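# Open the top drawer of the narrow cabinet

## Task

Pull the uppermost drawer of the slim cabinet that has three drawers out to its full extent and leave it there. Every other drawer anywhere in the room must end fully closed. No cabinet may be moved noticeably from its spot. The robot must not topple or finish leaning, or the task counts as failed.

## Robot and tools

ROBOT. A Dexmate Vega: a three-wheeled mobile base carrying a Z-folding torso (joints torso_hip_rad, torso_knee_rad, torso_waist_rad), a head (head_pan_rad, head_tilt_rad, head_camera_tilt_rad) and two seven-joint arms, each with a two-finger gripper. The chest's forward lean equals knee minus hip minus waist. It begins in the stand preset (0.469, 1.617, 1.048). Other presets: stand_high 0.78, 1.57, 0.44; lean_20 0.52, 1.05, 0.18; lean_45 0.52, 1.05, -0.26; low_lean_45 0, 0, -0.79. Fold the arms before going to low_lean_45. Fold values, per arm in key order (shoulder pitch, shoulder yaw, upper arm roll, elbow, forearm roll, wrist pitch, wrist yaw): left 1, 0.5, -0.6, -2.5, 0, -0.9, 0; right -1, -0.5, 0.6, -2.5, 0, 0.9, 0. Footprint about 0.70 m long, 0.63 m wide; the front edge is 0.35 m ahead of the base origin.

FRAMES. Base frame: origin on the floor at the base's turning point, x forward, y left, z up, metres. The odometry frame is the base frame where the scene began. A hand's reported point lies between its fingers, 0.033 m back from closed fingertips; fingers run along its z, close along its y, and its camera faces out of the back (-x). Printed hand positions can be off, more so at long reach.

CAMERAS. head_camera (896x560), left_wrist_camera and right_wrist_camera (672x420).

TOOL move. Each argument other than cameras is part of one action; all its motions begin at once. Give base and/or joints (optionally speeds, min_time_s), or target by itself; an empty call just reports.
- base: one key only, each a relative offset from where the base now is. translate_m (metres, + forward, -2 to 2); strafe_m (metres, + left, -2 to 2, heading may wander up to about 0.02 rad); rotate_rad (radians, + counter-clockwise seen from above, -3.2 to 3.2). Front wheels re-aim first when direction changes (up to 1.1 s).
- joints: an object of absolute angles in radians keyed by joint name; any subset. Notable ranges: hip 0 to 1.57, knee 0 to 3.141, waist -1.57 to 1.57; left elbow -3.041 to 0.214 (0 straight); grippers 0 (shut) to 0.785 per finger. Sign warnings: right_shoulder_pitch_rad and right_wrist_pitch_rad go down when negative, the left ones when positive. Head pans safely only with head_tilt_rad at or under 0 and head_camera_tilt_rad from -1.1 to 0.9.
- target: an absolute hand pose for one hand. side "left" or "right"; x, y, z in metres in the base frame (-3 to 3); pitch_deg (90 fingers down, 0 level, -30 to 95); heading_deg (0 forward, + counter-clockwise); roll_deg (default 0, + clockwise viewed from behind the hand); heading and roll -360 to 360. line_only true demands a straight hand path or refusal. The move is checked against the robot's own body only, not furniture; the robot must be still. Without a straight path it takes an arc that can swing the elbow wide. If the result says short (part of ...), resend the same target.
- speeds: lower top speeds for this action: translate_m and strafe_m 0.04 to 0.3 m/s, rotate_rad 0.1 to 0.6 rad/s.
- min_time_s: 0.1 to 8 s, the minimum duration of arm and head motions.
- cameras: list from head_camera, left_wrist_camera, right_wrist_camera, all; [] means no images.

TOOL wait: seconds 0 to 10; nothing new is commanded; returns state and images.
TOOL zoom_image: camera name and region [x0, y0, x1, y1] in that camera's latest image pixels, at most 504 by 504.
TOOL finished_scene: scene (the current scene's number). Irreversible; call it only once the drawers are verified.

RESULTS. move reads done or the worst status. Per-motion words: done; off_target (resting away from target, maybe still pushing); contact_stop (an arm pushed near full torque about 0.6 s; its whole group halts and drops targets); contact_stop_at_<key>; time_out; not_followed (a self-collision check withheld the arm, see cause:); refused (hand target failed a check, nothing moved); reached (within 10 mm and 2 degrees) or short; limit_stop_at_motor_heat; unfinished. The state also lists base_odometry (wheel-count position and heading), turned_by_wheels and turned_by_imu (rad since last result), base_tilt (forward/right degrees, about 2 degrees of bias), joint_positions, joint torques, motor temperatures, on_its_own, and warnings such as MOTOR HOT, OVER-TEMPERATURE FAULT, TORQUE FAULT, ARM HIT.

DRIVING. The base never halts for furniture; its wheels stall or slip and it may stay jammed. turned_by_imu beyond 0.03 rad after a straight or sideways drive suggests a bump. time_out means something held it back; a count near zero means blocked or a front wheel unable to aim (try rotating). A forward-leaning chest can pin a front wheel.

AVOID. Tipping the robot (nothing prevents a fall); arms striking or squeezing each other, fingers included; driving or pressing into cabinets so they shift; slamming drawers; contact torque reaching load limits (wrist joints only 23.5 N m), which freezes that arm for 10 s; long stretched or stalled holds that overheat motors. After any stop, back the arm away first. A refused call, or one halted by a stop, cancels the later move, wait and finished_scene calls in the same reply.

Each tool is called after "Request:" as name(argument=value, ...), one argument or row to a line, values as JSON.

## Session

Request:
move(
)

Scene clock: 0.00 s.
Joint torques (N m): no reading
Motor temperatures (°C): left_arm=[31 31 31 26 40 35 41] | right_arm=[30 27 33 31 36 36 33]
base_odometry: x=+0.000 y=+0.000 heading=+0.000
turned_by_wheels: +0.000
turned_by_imu: +0.000
base_tilt: forward=+0.0 right=+0.8
base_status: not commanded
joint_positions: torso_hip_rad=+0.469 torso_knee_rad=+1.617 torso_waist_rad=+1.048 left_shoulder_pitch_rad=+2.217 left_shoulder_yaw_rad=-0.014 left_upper_arm_roll_rad=-0.004 left_elbow_rad=-1.080 left_forearm_roll_rad=+0.010 left_wrist_pitch_rad=-0.495 left_wrist_yaw_rad=-0.006 left_gripper_rad=+0.005 right_shoulder_pitch_rad=-2.194 right_shoulder_yaw_rad=-0.002 right_upper_arm_roll_rad=+0.006 right_elbow_rad=-1.112 right_forearm_roll_rad=+0.018 right_wrist_pitch_rad=+0.493 right_wrist_yaw_rad=-0.008 right_gripper_rad=+0.005 head_pan_rad=+0.000 head_tilt_rad=+0.000 head_camera_tilt_rad=+0.000
joint_status: not commanded
chest: x=-0.0111 y=+0.0000 z=+1.4155 quat_wxyz=(+0.999, +0.000, +0.050, +0.000) (m; base frame)
left_hand: x=+0.1723 y=+0.2218 z=+0.5939 quat_wxyz=(+0.402, -0.001, +0.916, -0.004) pitch_deg=+42.6 heading_deg=-0.5 roll_deg=-0.7 back=up (m; base frame)
right_hand: x=+0.2084 y=-0.2404 z=+0.6102 quat_wxyz=(+0.427, +0.011, +0.904, -0.007) pitch_deg=+39.4 heading_deg=-1.6 roll_deg=-0.3 back=up (m; base frame)
pictures: head_camera, left_wrist_camera, right_wrist_camera

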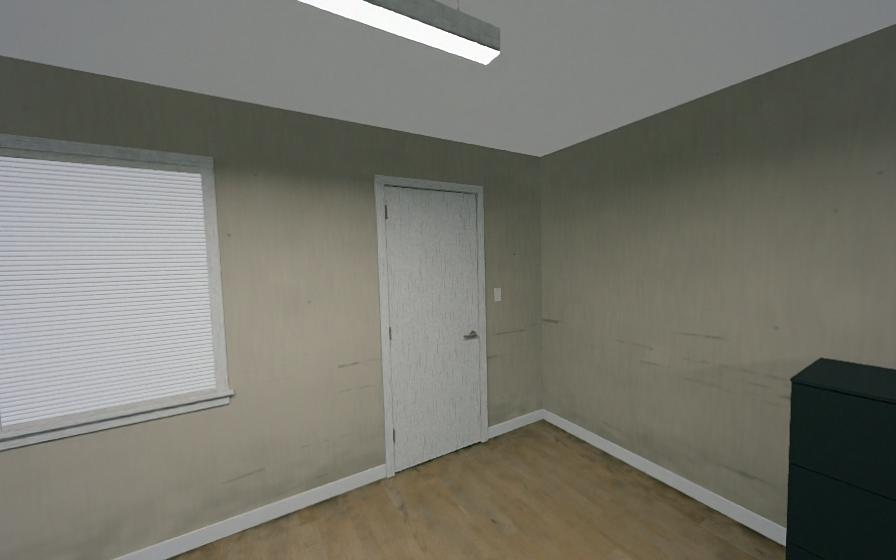

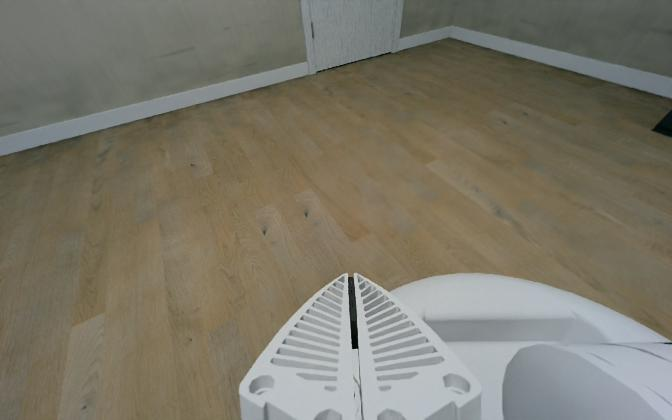

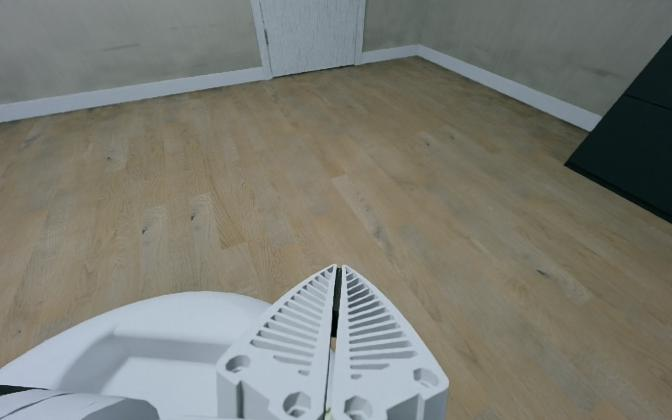

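Request:
move(
  joints={"head_pan_rad": -1.0, "head_camera_tilt_rad": 0.4},
  cameras=["head_camera"],
)

Request:
move(
  joints={"head_pan_rad": -2.2, "head_camera_tilt_rad": 0.4},
  cameras=["head_camera"],
)

Request:
move(
  joints={"head_pan_rad": 1.2, "head_camera_tilt_rad": 0.4},
  cameras=["head_camera"],
)

Request:
move(
  joints={"head_pan_rad": 2.5, "head_camera_tilt_rad": 0.4},
  cameras=["head_camera"],
)

Scene clock: 1.63 s.
Joint torques (N m): left_arm=[5.65 0.14 -0.77 -3.14 0.15 -1.32 -0.23] | right_arm=[-5.37 -1.28 0.47 -2.65 0.05 2.47 -0.14]
Motor temperatures (°C): left_arm=[31 31 31 26 40 35 41] | right_arm=[30 27 33 31 36 36 33]
move: done
base_odometry: x=+0.000 y=+0.000 heading=+0.000
turned_by_wheels: +0.000
turned_by_imu: +0.000
base_tilt: forward=+0.1 right=+0.7
base_status: not commanded
joint_positions: torso_hip_rad=+0.469 torso_knee_rad=+1.617 torso_waist_rad=+1.048 left_shoulder_pitch_rad=+2.217 left_shoulder_yaw_rad=-0.014 left_upper_arm_roll_rad=-0.004 left_elbow_rad=-1.080 left_forearm_roll_rad=+0.010 left_wrist_pitch_rad=-0.495 left_wrist_yaw_rad=-0.006 left_gripper_rad=+0.005 right_shoulder_pitch_rad=-2.194 right_shoulder_yaw_rad=-0.002 right_upper_arm_roll_rad=+0.006 right_elbow_rad=-1.112 right_forearm_roll_rad=+0.018 right_wrist_pitch_rad=+0.493 right_wrist_yaw_rad=-0.008 right_gripper_rad=+0.005 head_pan_rad=-1.000 head_tilt_rad=+0.000 head_camera_tilt_rad=+0.400
joint_status: all done
chest: x=-0.0111 y=+0.0000 z=+1.4155 quat_wxyz=(+0.999, +0.000, +0.050, +0.000) (m; base frame)
left_hand: x=+0.1724 y=+0.2218 z=+0.5939 quat_wxyz=(+0.402, -0.001, +0.916, -0.004) pitch_deg=+42.6 heading_deg=-0.5 roll_deg=-0.7 back=up (m; base frame)
right_hand: x=+0.2084 y=-0.2404 z=+0.6102 quat_wxyz=(+0.427, +0.011, +0.904, -0.007) pitch_deg=+39.4 heading_deg=-1.6 roll_deg=-0.3 back=up (m; base frame)
pictures: head_camera

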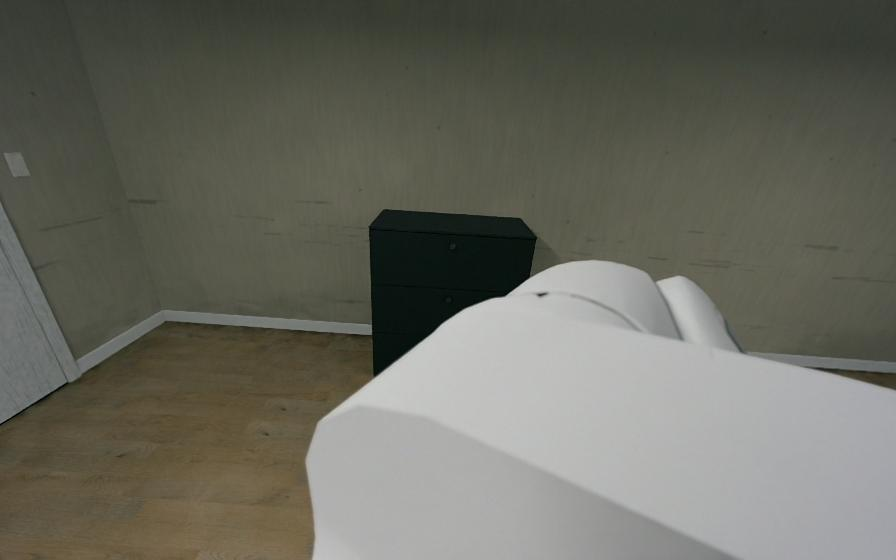

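Scene clock: 3.10 s.
Joint torques (N m): left_arm=[6.97 0.1 -1.12 -2.18 0.09 -1.58 -0.03] | right_arm=[-3.64 -0.93 0.62 -1.72 0.18 3.66 -0.16]
Motor temperatures (°C): left_arm=[31 31 31 26 40 35 41] | right_arm=[30 27 33 31 36 37 33]
move: done
base_odometry: x=+0.000 y=+0.000 heading=+0.000
turned_by_wheels: +0.000
turned_by_imu: +0.000
base_tilt: forward=+0.1 right=+0.7
base_status: not commanded
joint_positions: torso_hip_rad=+0.469 torso_knee_rad=+1.617 torso_waist_rad=+1.048 left_shoulder_pitch_rad=+2.217 left_shoulder_yaw_rad=-0.014 left_upper_arm_roll_rad=-0.004 left_elbow_rad=-1.080 left_forearm_roll_rad=+0.010 left_wrist_pitch_rad=-0.495 left_wrist_yaw_rad=-0.006 left_gripper_rad=+0.005 right_shoulder_pitch_rad=-2.194 right_shoulder_yaw_rad=-0.002 right_upper_arm_roll_rad=+0.006 right_elbow_rad=-1.112 right_forearm_roll_rad=+0.018 right_wrist_pitch_rad=+0.493 right_wrist_yaw_rad=-0.008 right_gripper_rad=+0.005 head_pan_rad=-2.200 head_tilt_rad=+0.000 head_camera_tilt_rad=+0.400
joint_status: all done
chest: x=-0.0111 y=+0.0000 z=+1.4155 quat_wxyz=(+0.999, +0.000, +0.050, +0.000) (m; base frame)
left_hand: x=+0.1724 y=+0.2218 z=+0.5939 quat_wxyz=(+0.402, -0.001, +0.916, -0.004) pitch_deg=+42.6 heading_deg=-0.5 roll_deg=-0.7 back=up (m; base frame)
right_hand: x=+0.2084 y=-0.2404 z=+0.6102 quat_wxyz=(+0.427, +0.011, +0.904, -0.007) pitch_deg=+39.4 heading_deg=-1.6 roll_deg=-0.3 back=up (m; base frame)
pictures: head_camera

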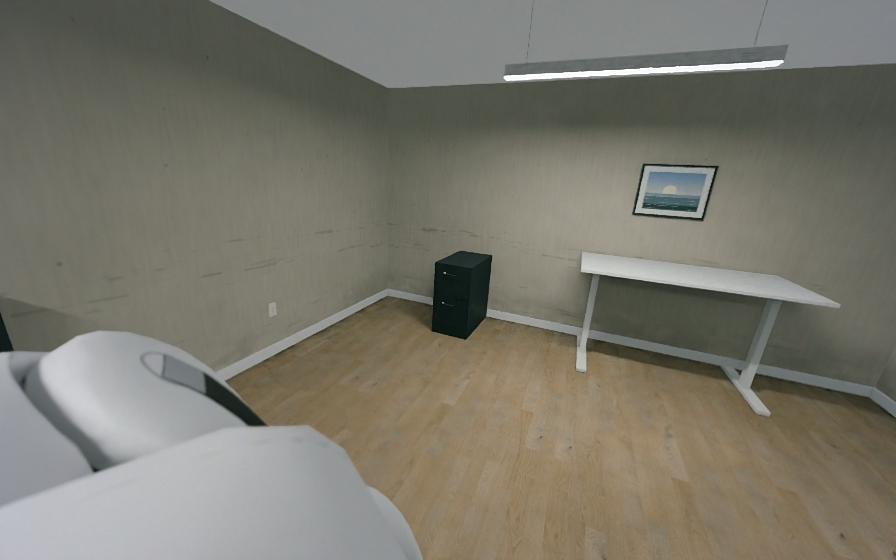

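Scene clock: 6.03 s.
Joint torques (N m): left_arm=[6.03 -1.48 -1.62 -2.28 0.17 -2.53 -0.15] | right_arm=[-3.3 -1 0.4 -1.87 0.19 3 -0.11]
Motor temperatures (°C): left_arm=[31 31 31 26 40 35 41] | right_arm=[30 27 33 31 36 37 33]
move: done
base_odometry: x=+0.000 y=+0.000 heading=+0.000
turned_by_wheels: +0.000
turned_by_imu: +0.000
base_tilt: forward=+0.1 right=+0.8
base_status: not commanded
joint_positions: torso_hip_rad=+0.469 torso_knee_rad=+1.617 torso_waist_rad=+1.048 left_shoulder_pitch_rad=+2.217 left_shoulder_yaw_rad=-0.014 left_upper_arm_roll_rad=-0.004 left_elbow_rad=-1.080 left_forearm_roll_rad=+0.010 left_wrist_pitch_rad=-0.495 left_wrist_yaw_rad=-0.006 left_gripper_rad=+0.005 right_shoulder_pitch_rad=-2.194 right_shoulder_yaw_rad=-0.002 right_upper_arm_roll_rad=+0.006 right_elbow_rad=-1.112 right_forearm_roll_rad=+0.018 right_wrist_pitch_rad=+0.493 right_wrist_yaw_rad=-0.008 right_gripper_rad=+0.005 head_pan_rad=+1.200 head_tilt_rad=+0.000 head_camera_tilt_rad=+0.400
joint_status: all done
chest: x=-0.0111 y=+0.0000 z=+1.4155 quat_wxyz=(+0.999, +0.000, +0.050, +0.000) (m; base frame)
left_hand: x=+0.1724 y=+0.2218 z=+0.5939 quat_wxyz=(+0.402, -0.001, +0.916, -0.004) pitch_deg=+42.6 heading_deg=-0.5 roll_deg=-0.7 back=up (m; base frame)
right_hand: x=+0.2084 y=-0.2404 z=+0.6102 quat_wxyz=(+0.427, +0.011, +0.904, -0.007) pitch_deg=+39.4 heading_deg=-1.6 roll_deg=-0.3 back=up (m; base frame)
pictures: head_camera

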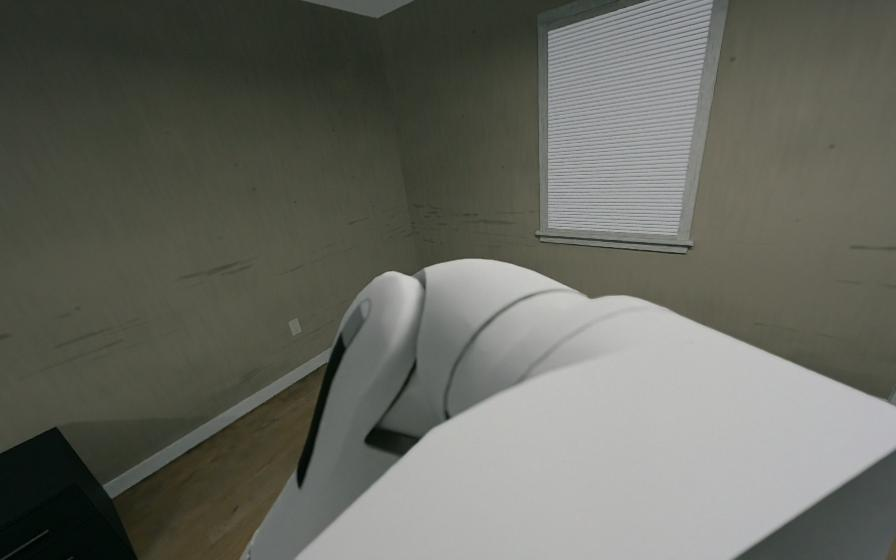

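Scene clock: 7.57 s.
Joint torques (N m): left_arm=[5.72 -1.38 -1.03 -2.09 0.18 -2.17 -0.03] | right_arm=[-4.39 -2.47 0.43 -3.67 0.11 2.69 -0.04]
Motor temperatures (°C): left_arm=[31 31 31 26 40 35 41] | right_arm=[30 27 33 31 36 37 33]
move: done
base_odometry: x=+0.000 y=+0.000 heading=+0.000
turned_by_wheels: +0.000
turned_by_imu: +0.000
base_tilt: forward=+0.0 right=+0.8
base_status: not commanded
joint_positions: torso_hip_rad=+0.469 torso_knee_rad=+1.617 torso_waist_rad=+1.048 left_shoulder_pitch_rad=+2.217 left_shoulder_yaw_rad=-0.014 left_upper_arm_roll_rad=-0.004 left_elbow_rad=-1.080 left_forearm_roll_rad=+0.010 left_wrist_pitch_rad=-0.495 left_wrist_yaw_rad=-0.006 left_gripper_rad=+0.005 right_shoulder_pitch_rad=-2.194 right_shoulder_yaw_rad=-0.002 right_upper_arm_roll_rad=+0.006 right_elbow_rad=-1.112 right_forearm_roll_rad=+0.018 right_wrist_pitch_rad=+0.493 right_wrist_yaw_rad=-0.008 right_gripper_rad=+0.005 head_pan_rad=+2.500 head_tilt_rad=+0.000 head_camera_tilt_rad=+0.400
joint_status: all done
chest: x=-0.0111 y=+0.0000 z=+1.4155 quat_wxyz=(+0.999, +0.000, +0.050, +0.000) (m; base frame)
left_hand: x=+0.1724 y=+0.2218 z=+0.5939 quat_wxyz=(+0.402, -0.001, +0.916, -0.004) pitch_deg=+42.6 heading_deg=-0.5 roll_deg=-0.7 back=up (m; base frame)
right_hand: x=+0.2084 y=-0.2404 z=+0.6102 quat_wxyz=(+0.427, +0.011, +0.904, -0.007) pitch_deg=+39.4 heading_deg=-1.6 roll_deg=-0.3 back=up (m; base frame)
pictures: head_camera

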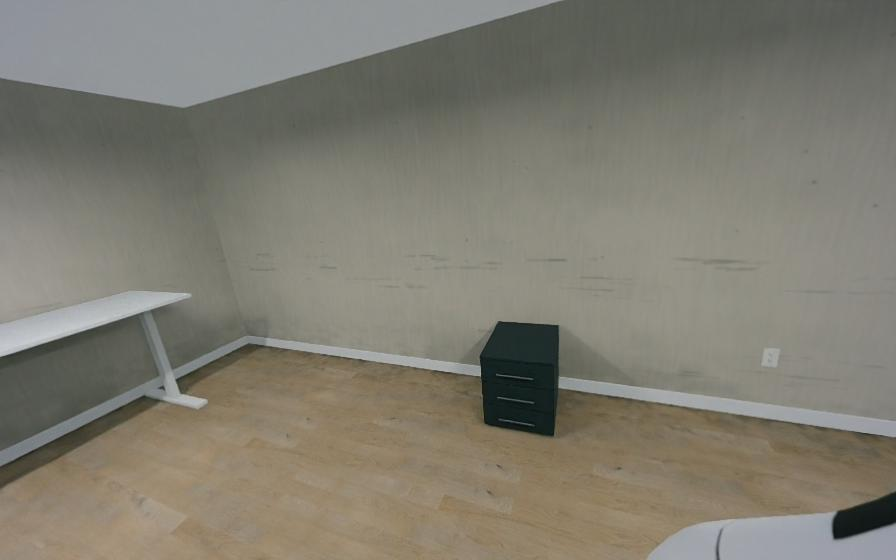

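Request:
zoom_image(
  camera="head_camera",
  region=[440, 290, 620, 450],
)

Scaled by 2.800 from the camera's 896x560 image, which has a finer 960x600 frame.

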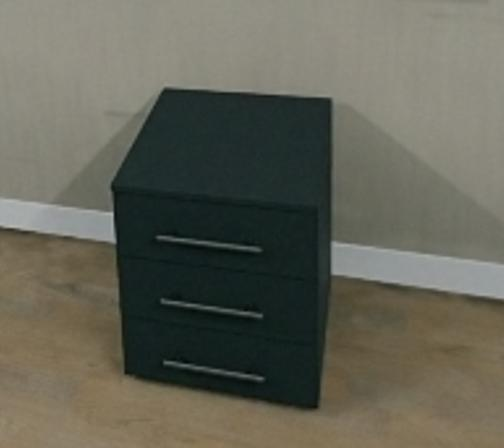

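Request:
move(
  base={"rotate_rad": 2.25},
  joints={"head_pan_rad": 0, "head_camera_tilt_rad": 0.5},
  cameras=["head_camera"],
)

Scene clock: 13.70 s.
Joint torques (N m): left_arm=[6.58 0.09 -0.74 -1.72 0.1 -2.24 0.07] | right_arm=[-4.67 -1.11 0.81 -3.04 0.11 2.97 -0.04]
Motor temperatures (°C): left_arm=[31 31 31 26 40 35 41] | right_arm=[30 27 33 31 36 37 33]
move: done
base_odometry: x=+0.003 y=-0.001 heading=+2.257
turned_by_wheels: +2.257
turned_by_imu: +2.245
base_tilt: forward=+0.1 right=+0.7
base_status: done
joint_positions: torso_hip_rad=+0.469 torso_knee_rad=+1.617 torso_waist_rad=+1.048 left_shoulder_pitch_rad=+2.217 left_shoulder_yaw_rad=-0.014 left_upper_arm_roll_rad=-0.004 left_elbow_rad=-1.080 left_forearm_roll_rad=+0.010 left_wrist_pitch_rad=-0.495 left_wrist_yaw_rad=-0.006 left_gripper_rad=+0.005 right_shoulder_pitch_rad=-2.194 right_shoulder_yaw_rad=-0.002 right_upper_arm_roll_rad=+0.006 right_elbow_rad=-1.112 right_forearm_roll_rad=+0.018 right_wrist_pitch_rad=+0.493 right_wrist_yaw_rad=-0.008 right_gripper_rad=+0.005 head_pan_rad=+0.000 head_tilt_rad=+0.000 head_camera_tilt_rad=+0.500
joint_status: all done
chest: x=-0.0111 y=+0.0000 z=+1.4155 quat_wxyz=(+0.999, +0.000, +0.050, +0.000) (m; base frame)
left_hand: x=+0.1724 y=+0.2218 z=+0.5939 quat_wxyz=(+0.402, -0.001, +0.916, -0.004) pitch_deg=+42.6 heading_deg=-0.5 roll_deg=-0.7 back=up (m; base frame)
right_hand: x=+0.2084 y=-0.2404 z=+0.6102 quat_wxyz=(+0.427, +0.011, +0.904, -0.007) pitch_deg=+39.4 heading_deg=-1.6 roll_deg=-0.3 back=up (m; base frame)
pictures: head_camera

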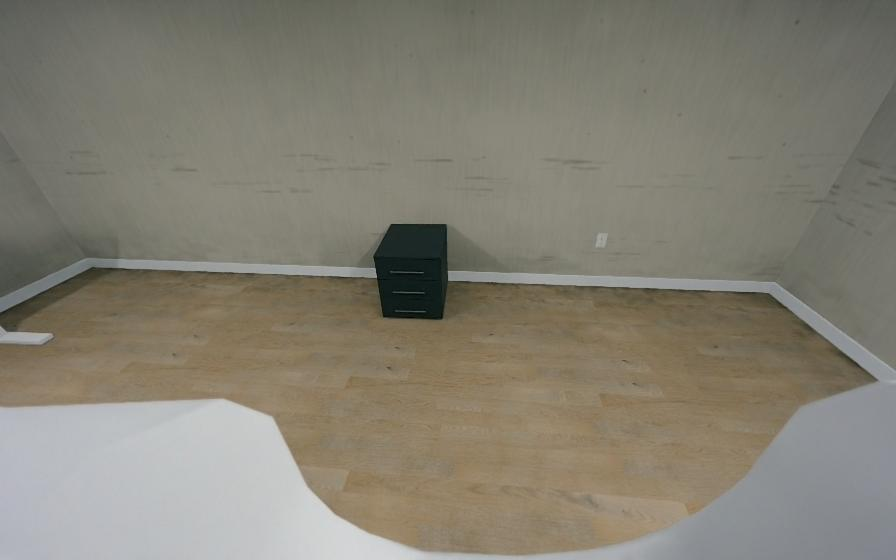

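Request:
zoom_image(
  camera="head_camera",
  region=[350, 210, 470, 330],
)

Scaled by 4.200 from the camera's 896x560 image, which has a finer 960x600 frame.

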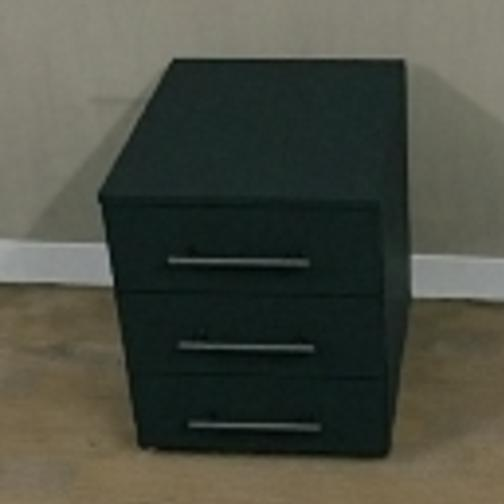

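Request:
move(
  base={"rotate_rad": -0.03},
  cameras=[],
)

Request:
move(
  base={"translate_m": 0.75},
  joints={"torso_hip_rad": 0.52, "torso_knee_rad": 1.05, "torso_waist_rad": -0.12, "head_camera_tilt_rad": 0.1},
  cameras=["head_camera", "left_wrist_camera"],
)

Scene clock: 17.97 s.
Joint torques (N m): left_arm=[5.96 -0.64 -0.14 -2.17 0.33 -2.12 0.03] | right_arm=[-4.16 -1.09 0.86 -3 0.19 2.73 -0.09]
Motor temperatures (°C): left_arm=[31 31 31 26 40 35 41] | right_arm=[30 27 33 31 36 37 33]
move: done
base_odometry: x=+0.003 y=-0.001 heading=+2.227
turned_by_wheels: -0.030
turned_by_imu: -0.030
base_tilt: forward=+0.0 right=+0.8
base_status: done
joint_positions: torso_hip_rad=+0.469 torso_knee_rad=+1.617 torso_waist_rad=+1.048 left_shoulder_pitch_rad=+2.217 left_shoulder_yaw_rad=-0.014 left_upper_arm_roll_rad=-0.004 left_elbow_rad=-1.080 left_forearm_roll_rad=+0.010 left_wrist_pitch_rad=-0.495 left_wrist_yaw_rad=-0.006 left_gripper_rad=+0.005 right_shoulder_pitch_rad=-2.194 right_shoulder_yaw_rad=-0.002 right_upper_arm_roll_rad=+0.006 right_elbow_rad=-1.112 right_forearm_roll_rad=+0.018 right_wrist_pitch_rad=+0.493 right_wrist_yaw_rad=-0.008 right_gripper_rad=+0.005 head_pan_rad=+0.000 head_tilt_rad=+0.000 head_camera_tilt_rad=+0.500
joint_status: not commanded
chest: x=-0.0111 y=+0.0000 z=+1.4155 quat_wxyz=(+0.999, +0.000, +0.050, +0.000) (m; base frame)
left_hand: x=+0.1724 y=+0.2218 z=+0.5939 quat_wxyz=(+0.402, -0.001, +0.916, -0.004) pitch_deg=+42.6 heading_deg=-0.5 roll_deg=-0.7 back=up (m; base frame)
right_hand: x=+0.2084 y=-0.2404 z=+0.6102 quat_wxyz=(+0.427, +0.011, +0.904, -0.007) pitch_deg=+39.4 heading_deg=-1.6 roll_deg=-0.3 back=up (m; base frame)
pictures: none
No camera images: "cameras" was empty.

Scene clock: 23.57 s.
Joint torques (N m): left_arm=[18.34 0.3 -1.51 1.5 0.19 -0.8 -0.15] | right_arm=[-15.91 -1.28 0.51 0.76 0.2 1.14 -0.16]
Motor temperatures (°C): left_arm=[31 31 31 26 40 35 41] | right_arm=[30 27 33 31 36 37 33]
move: done
base_odometry: x=-0.455 y=+0.593 heading=+2.228
turned_by_wheels: +0.001
turned_by_imu: +0.001
base_tilt: forward=+0.0 right=+0.8
base_status: done
joint_positions: torso_hip_rad=+0.520 torso_knee_rad=+1.050 torso_waist_rad=-0.120 left_shoulder_pitch_rad=+2.217 left_shoulder_yaw_rad=-0.014 left_upper_arm_roll_rad=-0.004 left_elbow_rad=-1.080 left_forearm_roll_rad=+0.010 left_wrist_pitch_rad=-0.495 left_wrist_yaw_rad=-0.006 left_gripper_rad=+0.005 right_shoulder_pitch_rad=-2.194 right_shoulder_yaw_rad=-0.002 right_upper_arm_roll_rad=+0.006 right_elbow_rad=-1.112 right_forearm_roll_rad=+0.018 right_wrist_pitch_rad=+0.493 right_wrist_yaw_rad=-0.008 right_gripper_rad=+0.005 head_pan_rad=+0.000 head_tilt_rad=+0.000 head_camera_tilt_rad=+0.100
joint_status: all done
chest: x=-0.0116 y=+0.0000 z=+1.2513 quat_wxyz=(+0.948, +0.000, +0.319, +0.000) (m; base frame)
left_hand: x=-0.2845 y=+0.2218 z=+0.4549 quat_wxyz=(+0.139, -0.002, +0.990, -0.004) pitch_deg=+74.1 heading_deg=-1.3 roll_deg=-1.6 back=up (m; base frame)
right_hand: x=-0.2452 y=-0.2404 z=+0.4499 quat_wxyz=(+0.166, +0.009, +0.986, -0.010) pitch_deg=+70.9 heading_deg=-3.9 roll_deg=-2.9 back=up (m; base frame)
pictures: head_camera, left_wrist_camera

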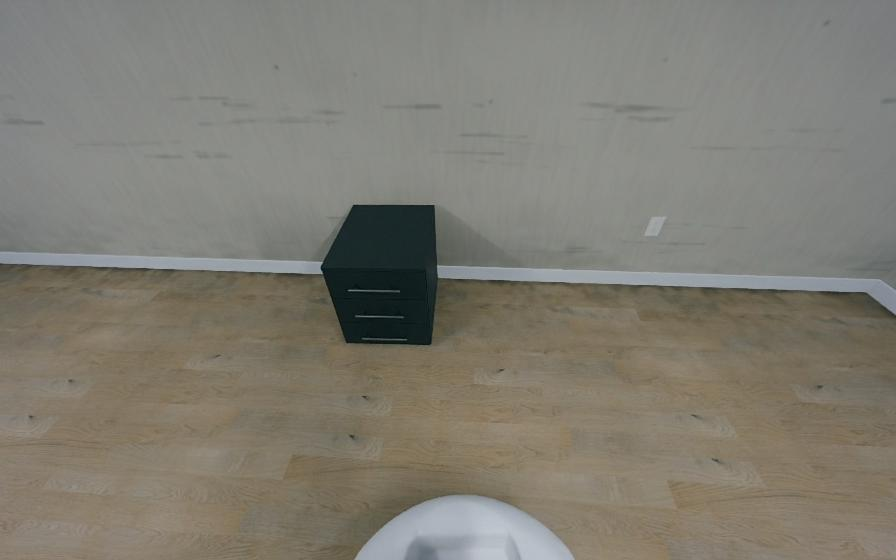

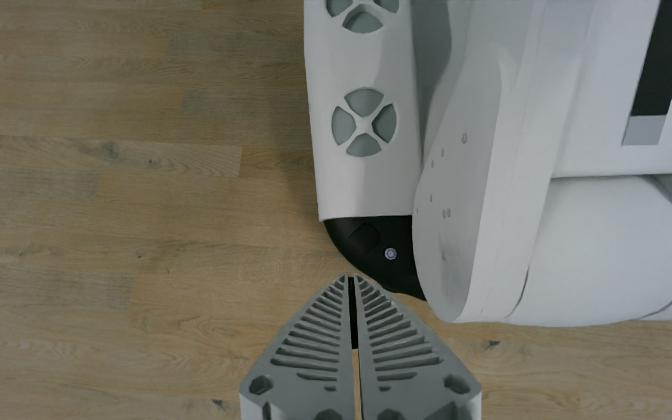

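Request:
move(
  target={"side": "left", "x": 0.45, "y": 0.3, "z": 0.72, "pitch_deg": 75, "heading_deg": 0, "roll_deg": 90},
)

Scene clock: 35.87 s.
Joint torques (N m): left_arm=[-22.31 9.84 -9.87 -3.76 1.25 0.06 -0.26] | right_arm=[-17.1 -1.25 0.36 1.11 -0.05 0.93 -0.05]
Motor temperatures (°C): left_arm=[31 31 31 26 40 35 41] | right_arm=[30 27 33 31 36 37 33]
move: done
base_odometry: x=-0.455 y=+0.593 heading=+2.228
turned_by_wheels: +0.000
turned_by_imu: +0.000
base_tilt: forward=+0.1 right=+0.8
base_status: not commanded
joint_positions: torso_hip_rad=+0.520 torso_knee_rad=+1.050 torso_waist_rad=-0.120 left_shoulder_pitch_rad=+0.435 left_shoulder_yaw_rad=+1.277 left_upper_arm_roll_rad=+0.904 left_elbow_rad=-2.225 left_forearm_roll_rad=-2.859 left_wrist_pitch_rad=-0.868 left_wrist_yaw_rad=+1.085 left_gripper_rad=+0.005 right_shoulder_pitch_rad=-2.194 right_shoulder_yaw_rad=-0.002 right_upper_arm_roll_rad=+0.006 right_elbow_rad=-1.112 right_forearm_roll_rad=+0.018 right_wrist_pitch_rad=+0.493 right_wrist_yaw_rad=-0.008 right_gripper_rad=+0.005 head_pan_rad=+0.000 head_tilt_rad=+0.000 head_camera_tilt_rad=+0.100
joint_status: not commanded
chest: x=-0.0116 y=+0.0000 z=+1.2512 quat_wxyz=(+0.948, +0.000, +0.319, +0.000) (m; base frame)
left_hand: x=+0.4510 y=+0.3003 z=+0.7196 quat_wxyz=(+0.094, -0.701, +0.701, -0.093) pitch_deg=+74.8 heading_deg=+0.2 roll_deg=-89.8 (m; base frame)
left_hand_status: reached (checked arc [a long move; over the whole arc the hand travels 1.07 m to end 0.78 m from its start, up to 0.18 m off the straight line; left_forearm_roll_rad turns most, 2.87 rad; on the way or at its end the hand turns up to 90 deg from its attitude at the start], planned for 9.3 s): 1 mm and 0.2 deg off.
right_hand: x=-0.2453 y=-0.2404 z=+0.4499 quat_wxyz=(+0.166, +0.009, +0.986, -0.010) pitch_deg=+70.9 heading_deg=-3.9 roll_deg=-2.9 back=up (m; base frame)
pictures: head_camera, left_wrist_camera, right_wrist_camera

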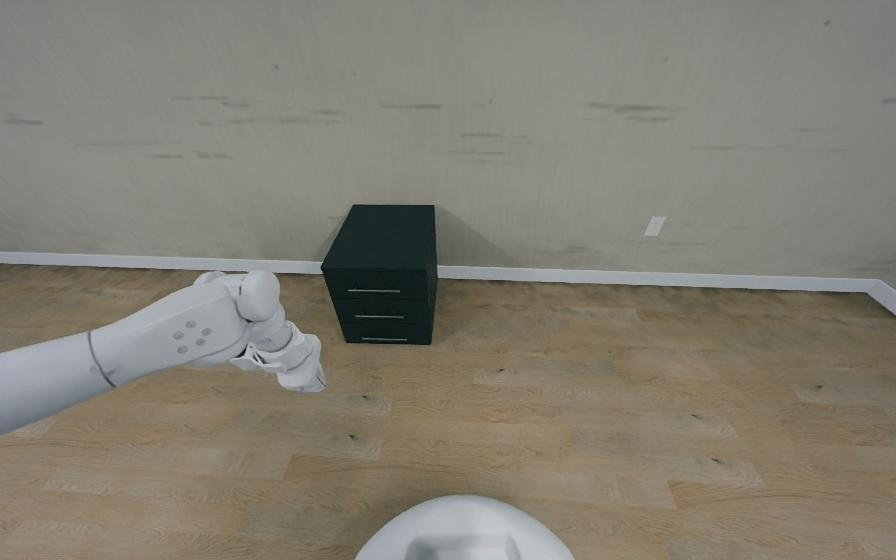

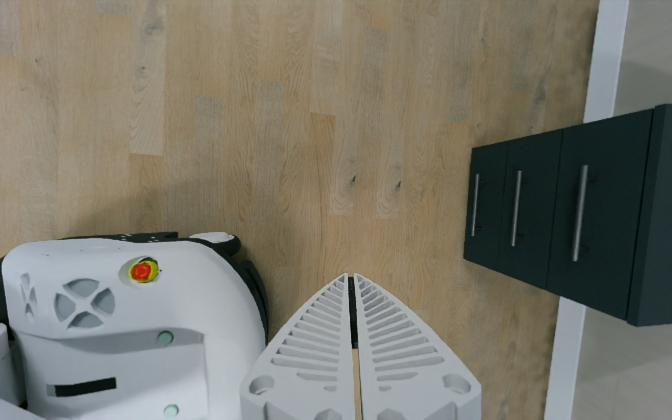

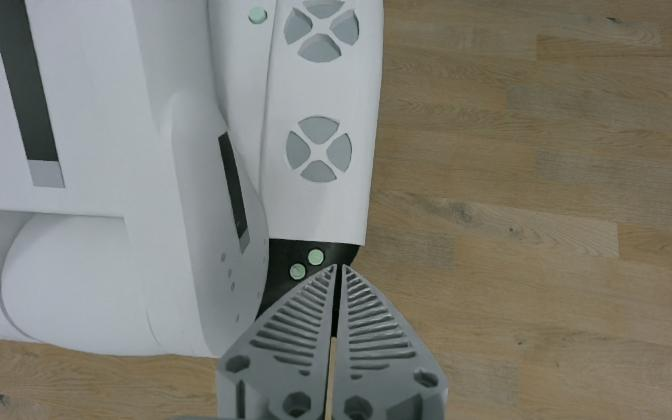

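Request:
move(
  target={"side": "left", "x": 0.6, "y": 0.3, "z": 0.75, "pitch_deg": 75, "heading_deg": 0, "roll_deg": -90},
  cameras=["head_camera"],
)

Request:
move(
  joints={"torso_hip_rad": 0.52, "torso_knee_rad": 1.05, "torso_waist_rad": -0.35, "head_camera_tilt_rad": 0.0},
  cameras=["head_camera", "left_wrist_camera"],
)

Scene clock: 41.20 s.
Joint torques (N m): left_arm=[-32.08 -0.57 -10.67 -1.65 1.3 -0.5 -0.11] | right_arm=[-17.35 0.59 0.23 0.64 0.1 2.38 0.07]
Motor temperatures (°C): left_arm=[32 31 31 26 40 35 41] | right_arm=[30 27 33 31 36 37 33]
move: done
base_odometry: x=-0.455 y=+0.593 heading=+2.228
turned_by_wheels: +0.000
turned_by_imu: +0.000
base_tilt: forward=+0.1 right=+0.7
base_status: not commanded
joint_positions: torso_hip_rad=+0.520 torso_knee_rad=+1.050 torso_waist_rad=-0.120 left_shoulder_pitch_rad=-0.192 left_shoulder_yaw_rad=+0.984 left_upper_arm_roll_rad=+1.381 left_elbow_rad=-1.629 left_forearm_roll_rad=-3.012 left_wrist_pitch_rad=-0.633 left_wrist_yaw_rad=+1.087 left_gripper_rad=+0.005 right_shoulder_pitch_rad=-2.194 right_shoulder_yaw_rad=-0.002 right_upper_arm_roll_rad=+0.006 right_elbow_rad=-1.112 right_forearm_roll_rad=+0.018 right_wrist_pitch_rad=+0.493 right_wrist_yaw_rad=-0.008 right_gripper_rad=+0.005 head_pan_rad=+0.000 head_tilt_rad=+0.000 head_camera_tilt_rad=+0.100
joint_status: not commanded
chest: x=-0.0116 y=+0.0000 z=+1.2512 quat_wxyz=(+0.948, +0.000, +0.319, +0.000) (m; base frame)
left_hand: x=+0.5992 y=+0.3000 z=+0.7496 quat_wxyz=(+0.092, -0.701, +0.701, -0.092) pitch_deg=+75.0 heading_deg=+0.0 roll_deg=+90.0 (m; base frame)
left_hand_status: reached (straight line, planned for 2.6 s): 1 mm and 0.0 deg off.
right_hand: x=-0.2453 y=-0.2404 z=+0.4499 quat_wxyz=(+0.166, +0.009, +0.986, -0.010) pitch_deg=+70.9 heading_deg=-3.9 roll_deg=-2.9 back=up (m; base frame)
pictures: head_camera

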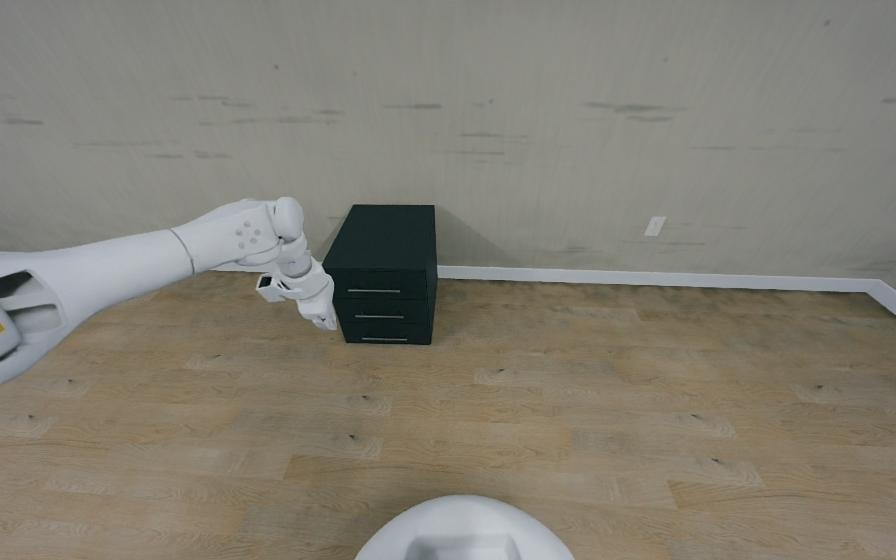

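Scene clock: 43.33 s.
Joint torques (N m): left_arm=[-28.47 1.77 -9.78 -1.21 0.69 -0.06 0.25] | right_arm=[-21.11 -3.21 0.36 3.57 0.07 0.33 -0.22]
Motor temperatures (°C): left_arm=[32 31 31 26 40 35 41] | right_arm=[30 27 33 31 36 37 33]
move: done
base_odometry: x=-0.455 y=+0.593 heading=+2.228
turned_by_wheels: +0.000
turned_by_imu: +0.000
base_tilt: forward=+0.0 right=+0.8
base_status: not commanded
joint_positions: torso_hip_rad=+0.520 torso_knee_rad=+1.050 torso_waist_rad=-0.350 left_shoulder_pitch_rad=-0.194 left_shoulder_yaw_rad=+0.982 left_upper_arm_roll_rad=+1.382 left_elbow_rad=-1.626 left_forearm_roll_rad=-3.012 left_wrist_pitch_rad=-0.631 left_wrist_yaw_rad=+1.087 left_gripper_rad=+0.005 right_shoulder_pitch_rad=-2.194 right_shoulder_yaw_rad=-0.002 right_upper_arm_roll_rad=+0.006 right_elbow_rad=-1.112 right_forearm_roll_rad=+0.018 right_wrist_pitch_rad=+0.493 right_wrist_yaw_rad=-0.008 right_gripper_rad=+0.005 head_pan_rad=+0.000 head_tilt_rad=+0.000 head_camera_tilt_rad=+0.000
joint_status: all done
chest: x=+0.0715 y=+0.0000 z=+1.1903 quat_wxyz=(+0.905, +0.000, +0.426, +0.000) (m; base frame)
left_hand: x=+0.5527 y=+0.3001 z=+0.5628 quat_wxyz=(+0.011, -0.707, +0.707, -0.011) pitch_deg=+88.2 heading_deg=+0.0 roll_deg=-90.0 (m; base frame)
right_hand: x=-0.3387 y=-0.2404 z=+0.4633 quat_wxyz=(+0.051, +0.007, +0.999, -0.011) pitch_deg=+84.0 heading_deg=-12.2 roll_deg=-11.3 (m; base frame)
pictures: head_camera, left_wrist_camera

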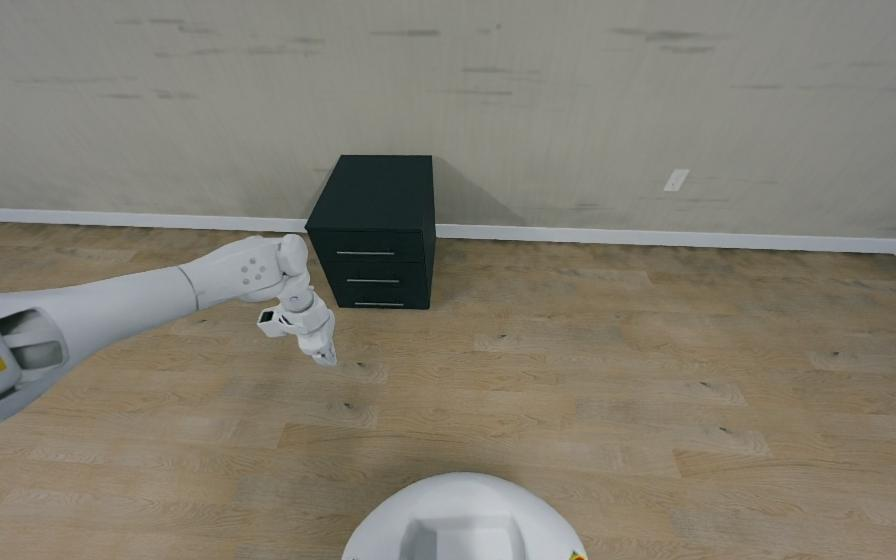

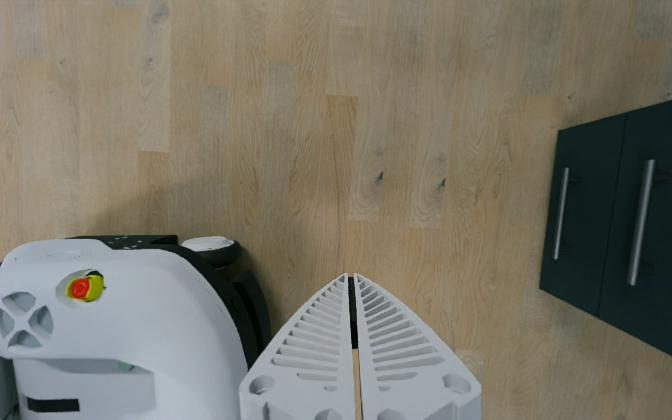

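Request:
move(
  base={"translate_m": 0.42},
  joints={"left_gripper_rad": 0.35},
  speeds={"translate_m": 0.15},
  cameras=["head_camera", "left_wrist_camera"],
)

Scene clock: 48.47 s.
Joint torques (N m): left_arm=[-27.91 1.43 -9.99 -1.25 0.85 0.77 -0.02] | right_arm=[-21.32 -0.87 0.65 3.19 0.14 0.57 -0.15]
Motor temperatures (°C): left_arm=[32 31 31 26 40 35 41] | right_arm=[30 27 33 31 36 37 33]
move: done
base_odometry: x=-0.712 y=+0.925 heading=+2.229
turned_by_wheels: +0.001
turned_by_imu: +0.001
base_tilt: forward=+0.1 right=+0.7
base_status: done
joint_positions: torso_hip_rad=+0.520 torso_knee_rad=+1.050 torso_waist_rad=-0.350 left_shoulder_pitch_rad=-0.194 left_shoulder_yaw_rad=+0.982 left_upper_arm_roll_rad=+1.382 left_elbow_rad=-1.626 left_forearm_roll_rad=-3.012 left_wrist_pitch_rad=-0.631 left_wrist_yaw_rad=+1.087 left_gripper_rad=+0.350 right_shoulder_pitch_rad=-2.194 right_shoulder_yaw_rad=-0.002 right_upper_arm_roll_rad=+0.006 right_elbow_rad=-1.112 right_forearm_roll_rad=+0.018 right_wrist_pitch_rad=+0.493 right_wrist_yaw_rad=-0.008 right_gripper_rad=+0.005 head_pan_rad=+0.000 head_tilt_rad=+0.000 head_camera_tilt_rad=+0.000
joint_status: all done
chest: x=+0.0715 y=+0.0000 z=+1.1903 quat_wxyz=(+0.905, +0.000, +0.426, +0.000) (m; base frame)
left_hand: x=+0.5527 y=+0.3000 z=+0.5627 quat_wxyz=(+0.011, -0.707, +0.707, -0.011) pitch_deg=+88.2 heading_deg=+0.0 roll_deg=+90.0 (m; base frame)
right_hand: x=-0.3387 y=-0.2404 z=+0.4633 quat_wxyz=(+0.051, +0.007, +0.999, -0.011) pitch_deg=+84.0 heading_deg=-12.2 roll_deg=-11.3 (m; base frame)
pictures: head_camera, left_wrist_camera

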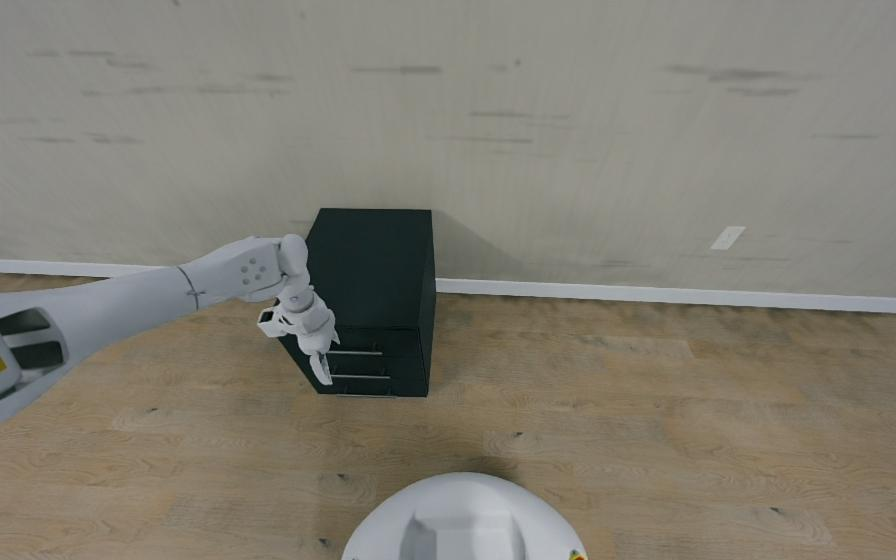

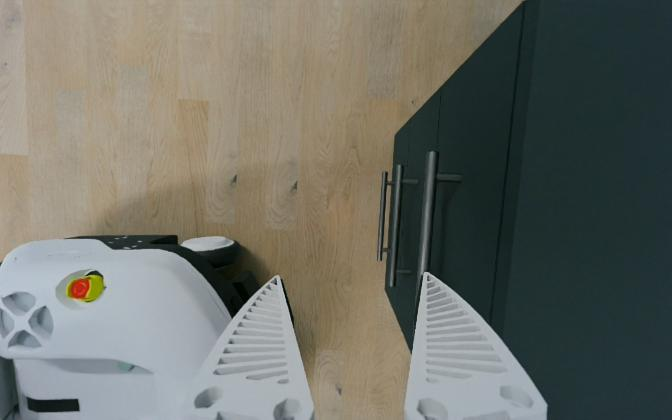

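Request:
zoom_image(
  camera="head_camera",
  region=[270, 300, 450, 410],
)

Request:
zoom_image(
  camera="left_wrist_camera",
  region=[340, 120, 560, 400],
)

Scaled by 2.800 from the camera's 896x560 image, which has a finer 960x600 frame.

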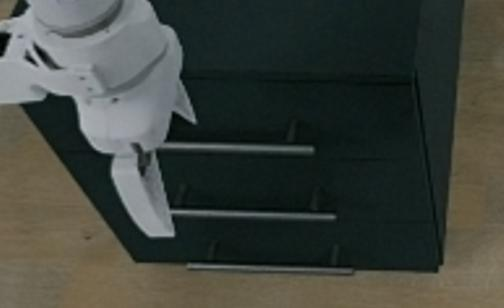

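Scaled by 1.800 from the camera's 672x420 image, which has a finer 960x600 frame.

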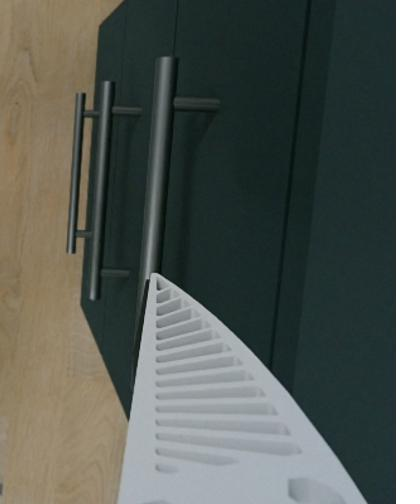

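Request:
move(
  target={"side": "left", "x": 0.56, "y": 0.31, "z": 0.50, "pitch_deg": 45, "heading_deg": 0, "roll_deg": -90},
  cameras=["head_camera", "left_wrist_camera"],
)

Scene clock: 56.77 s.
Joint torques (N m): left_arm=[-8.68 4.36 -11.08 -3.27 1.84 -0.06 -1.17] | right_arm=[-20.96 0.36 0.2 2.15 0.02 0.92 0.02]
Motor temperatures (°C): left_arm=[32 31 31 26 40 35 41] | right_arm=[30 27 33 31 36 37 33]
move: done
base_odometry: x=-0.712 y=+0.925 heading=+2.229
turned_by_wheels: +0.000
turned_by_imu: +0.000
base_tilt: forward=+0.1 right=+0.8
base_status: not commanded
joint_positions: torso_hip_rad=+0.520 torso_knee_rad=+1.050 torso_waist_rad=-0.350 left_shoulder_pitch_rad=+0.421 left_shoulder_yaw_rad=+1.117 left_upper_arm_roll_rad=+1.289 left_elbow_rad=-1.837 left_forearm_roll_rad=-2.982 left_wrist_pitch_rad=-0.699 left_wrist_yaw_rad=-0.156 left_gripper_rad=+0.350 right_shoulder_pitch_rad=-2.194 right_shoulder_yaw_rad=-0.002 right_upper_arm_roll_rad=+0.006 right_elbow_rad=-1.112 right_forearm_roll_rad=+0.018 right_wrist_pitch_rad=+0.493 right_wrist_yaw_rad=-0.008 right_gripper_rad=+0.005 head_pan_rad=+0.000 head_tilt_rad=+0.000 head_camera_tilt_rad=+0.000
joint_status: not commanded
chest: x=+0.0715 y=+0.0000 z=+1.1903 quat_wxyz=(+0.905, +0.000, +0.426, +0.000) (m; base frame)
left_hand: x=+0.5599 y=+0.3100 z=+0.5000 quat_wxyz=(+0.270, -0.654, +0.654, -0.270) pitch_deg=+45.1 heading_deg=+0.0 roll_deg=-90.0 (m; base frame)
left_hand_status: reached (straight line, planned for 4.2 s): 0 mm and 0.1 deg off.
right_hand: x=-0.3387 y=-0.2404 z=+0.4633 quat_wxyz=(+0.051, +0.007, +0.999, -0.011) pitch_deg=+84.0 heading_deg=-12.2 roll_deg=-11.3 (m; base frame)
pictures: head_camera, left_wrist_camera

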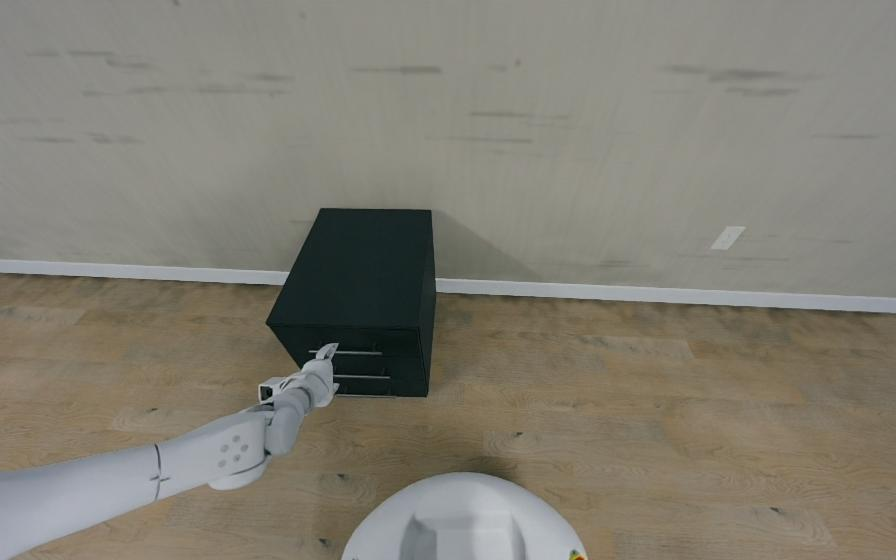

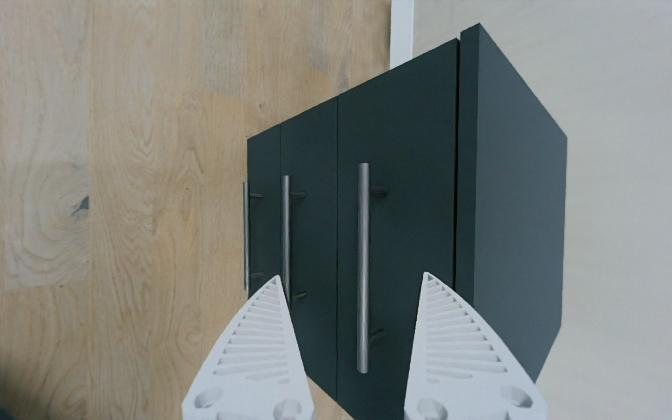

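Request:
zoom_image(
  camera="head_camera",
  region=[260, 310, 440, 410],
)

Request:
zoom_image(
  camera="left_wrist_camera",
  region=[180, 120, 580, 420],
)

Scaled by 2.800 from the camera's 896x560 image, which has a finer 960x600 frame.

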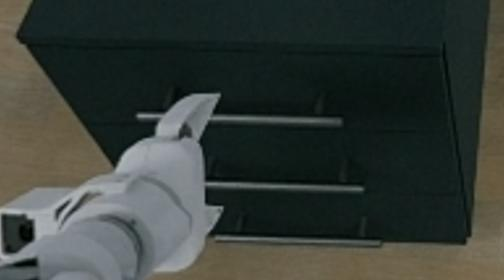

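Scaled by 1.260 from the camera's 672x420 image, which has a finer 960x600 frame.

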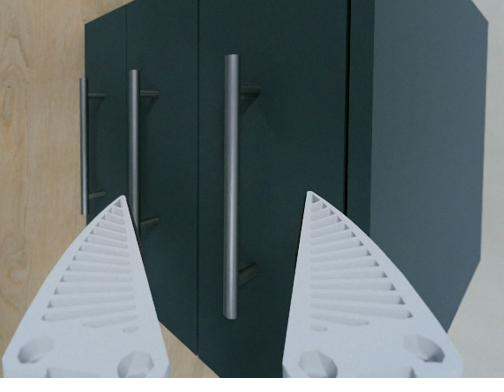

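Request:
move(
  target={"side": "left", "x": 0.597, "y": 0.29, "z": 0.480, "pitch_deg": 45, "heading_deg": 0, "roll_deg": -90},
  cameras=["head_camera", "left_wrist_camera"],
)

Request:
zoom_image(
  camera="left_wrist_camera",
  region=[180, 120, 580, 420],
)

Request:
zoom_image(
  camera="head_camera",
  region=[260, 310, 440, 410],
)

Scene clock: 60.60 s.
Joint torques (N m): left_arm=[-20.48 3.23 -5.38 -2.16 1.91 -0.36 -0.81] | right_arm=[-20.67 -0.91 0.27 3.18 0.24 0.4 -0.03]
Motor temperatures (°C): left_arm=[32 31 31 26 40 35 41] | right_arm=[30 27 33 31 36 37 33]
move: done
base_odometry: x=-0.712 y=+0.925 heading=+2.229
turned_by_wheels: +0.000
turned_by_imu: +0.000
base_tilt: forward=+0.0 right=+0.8
base_status: not commanded
joint_positions: torso_hip_rad=+0.520 torso_knee_rad=+1.050 torso_waist_rad=-0.350 left_shoulder_pitch_rad=+0.355 left_shoulder_yaw_rad=+0.972 left_upper_arm_roll_rad=+1.306 left_elbow_rad=-1.661 left_forearm_roll_rad=-2.954 left_wrist_pitch_rad=-0.664 left_wrist_yaw_rad=-0.112 left_gripper_rad=+0.350 right_shoulder_pitch_rad=-2.194 right_shoulder_yaw_rad=-0.002 right_upper_arm_roll_rad=+0.006 right_elbow_rad=-1.112 right_forearm_roll_rad=+0.018 right_wrist_pitch_rad=+0.493 right_wrist_yaw_rad=-0.008 right_gripper_rad=+0.005 head_pan_rad=+0.000 head_tilt_rad=+0.000 head_camera_tilt_rad=+0.000
joint_status: not commanded
chest: x=+0.0715 y=+0.0000 z=+1.1903 quat_wxyz=(+0.905, +0.000, +0.426, +0.000) (m; base frame)
left_hand: x=+0.5961 y=+0.2906 z=+0.4803 quat_wxyz=(+0.271, -0.653, +0.653, -0.270) pitch_deg=+45.0 heading_deg=+0.0 roll_deg=+90.0 (m; base frame)
left_hand_status: reached (straight line, planned for 0.9 s): 1 mm and 0.0 deg off.
right_hand: x=-0.3387 y=-0.2404 z=+0.4633 quat_wxyz=(+0.051, +0.007, +0.999, -0.011) pitch_deg=+84.0 heading_deg=-12.2 roll_deg=-11.3 (m; base frame)
pictures: head_camera, left_wrist_camera

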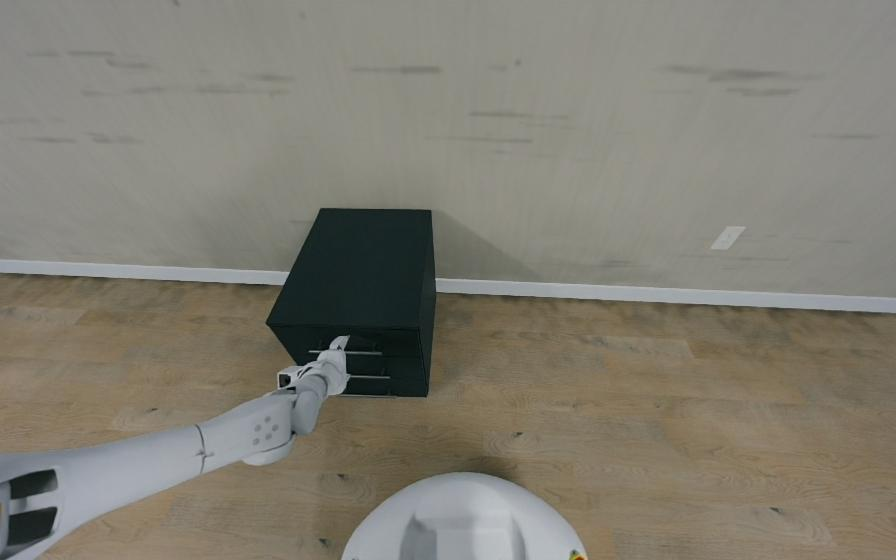

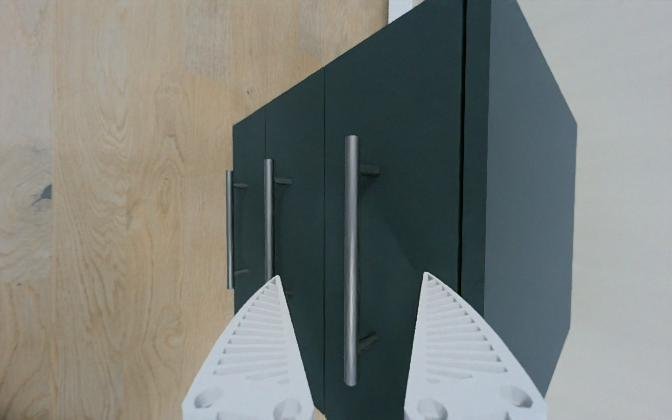

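Scaled by 1.260 from the camera's 672x420 image, which has a finer 960x600 frame.

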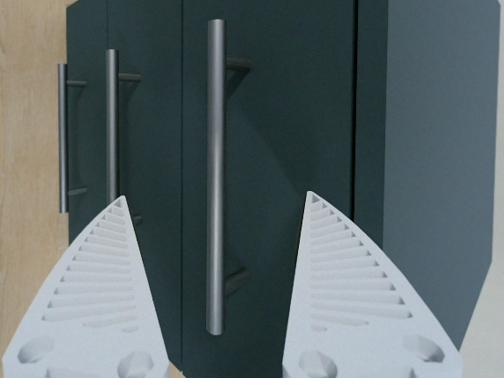

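Scaled by 2.800 from the camera's 896x560 image, which has a finer 960x600 frame.

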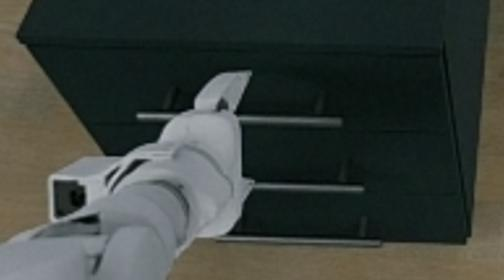

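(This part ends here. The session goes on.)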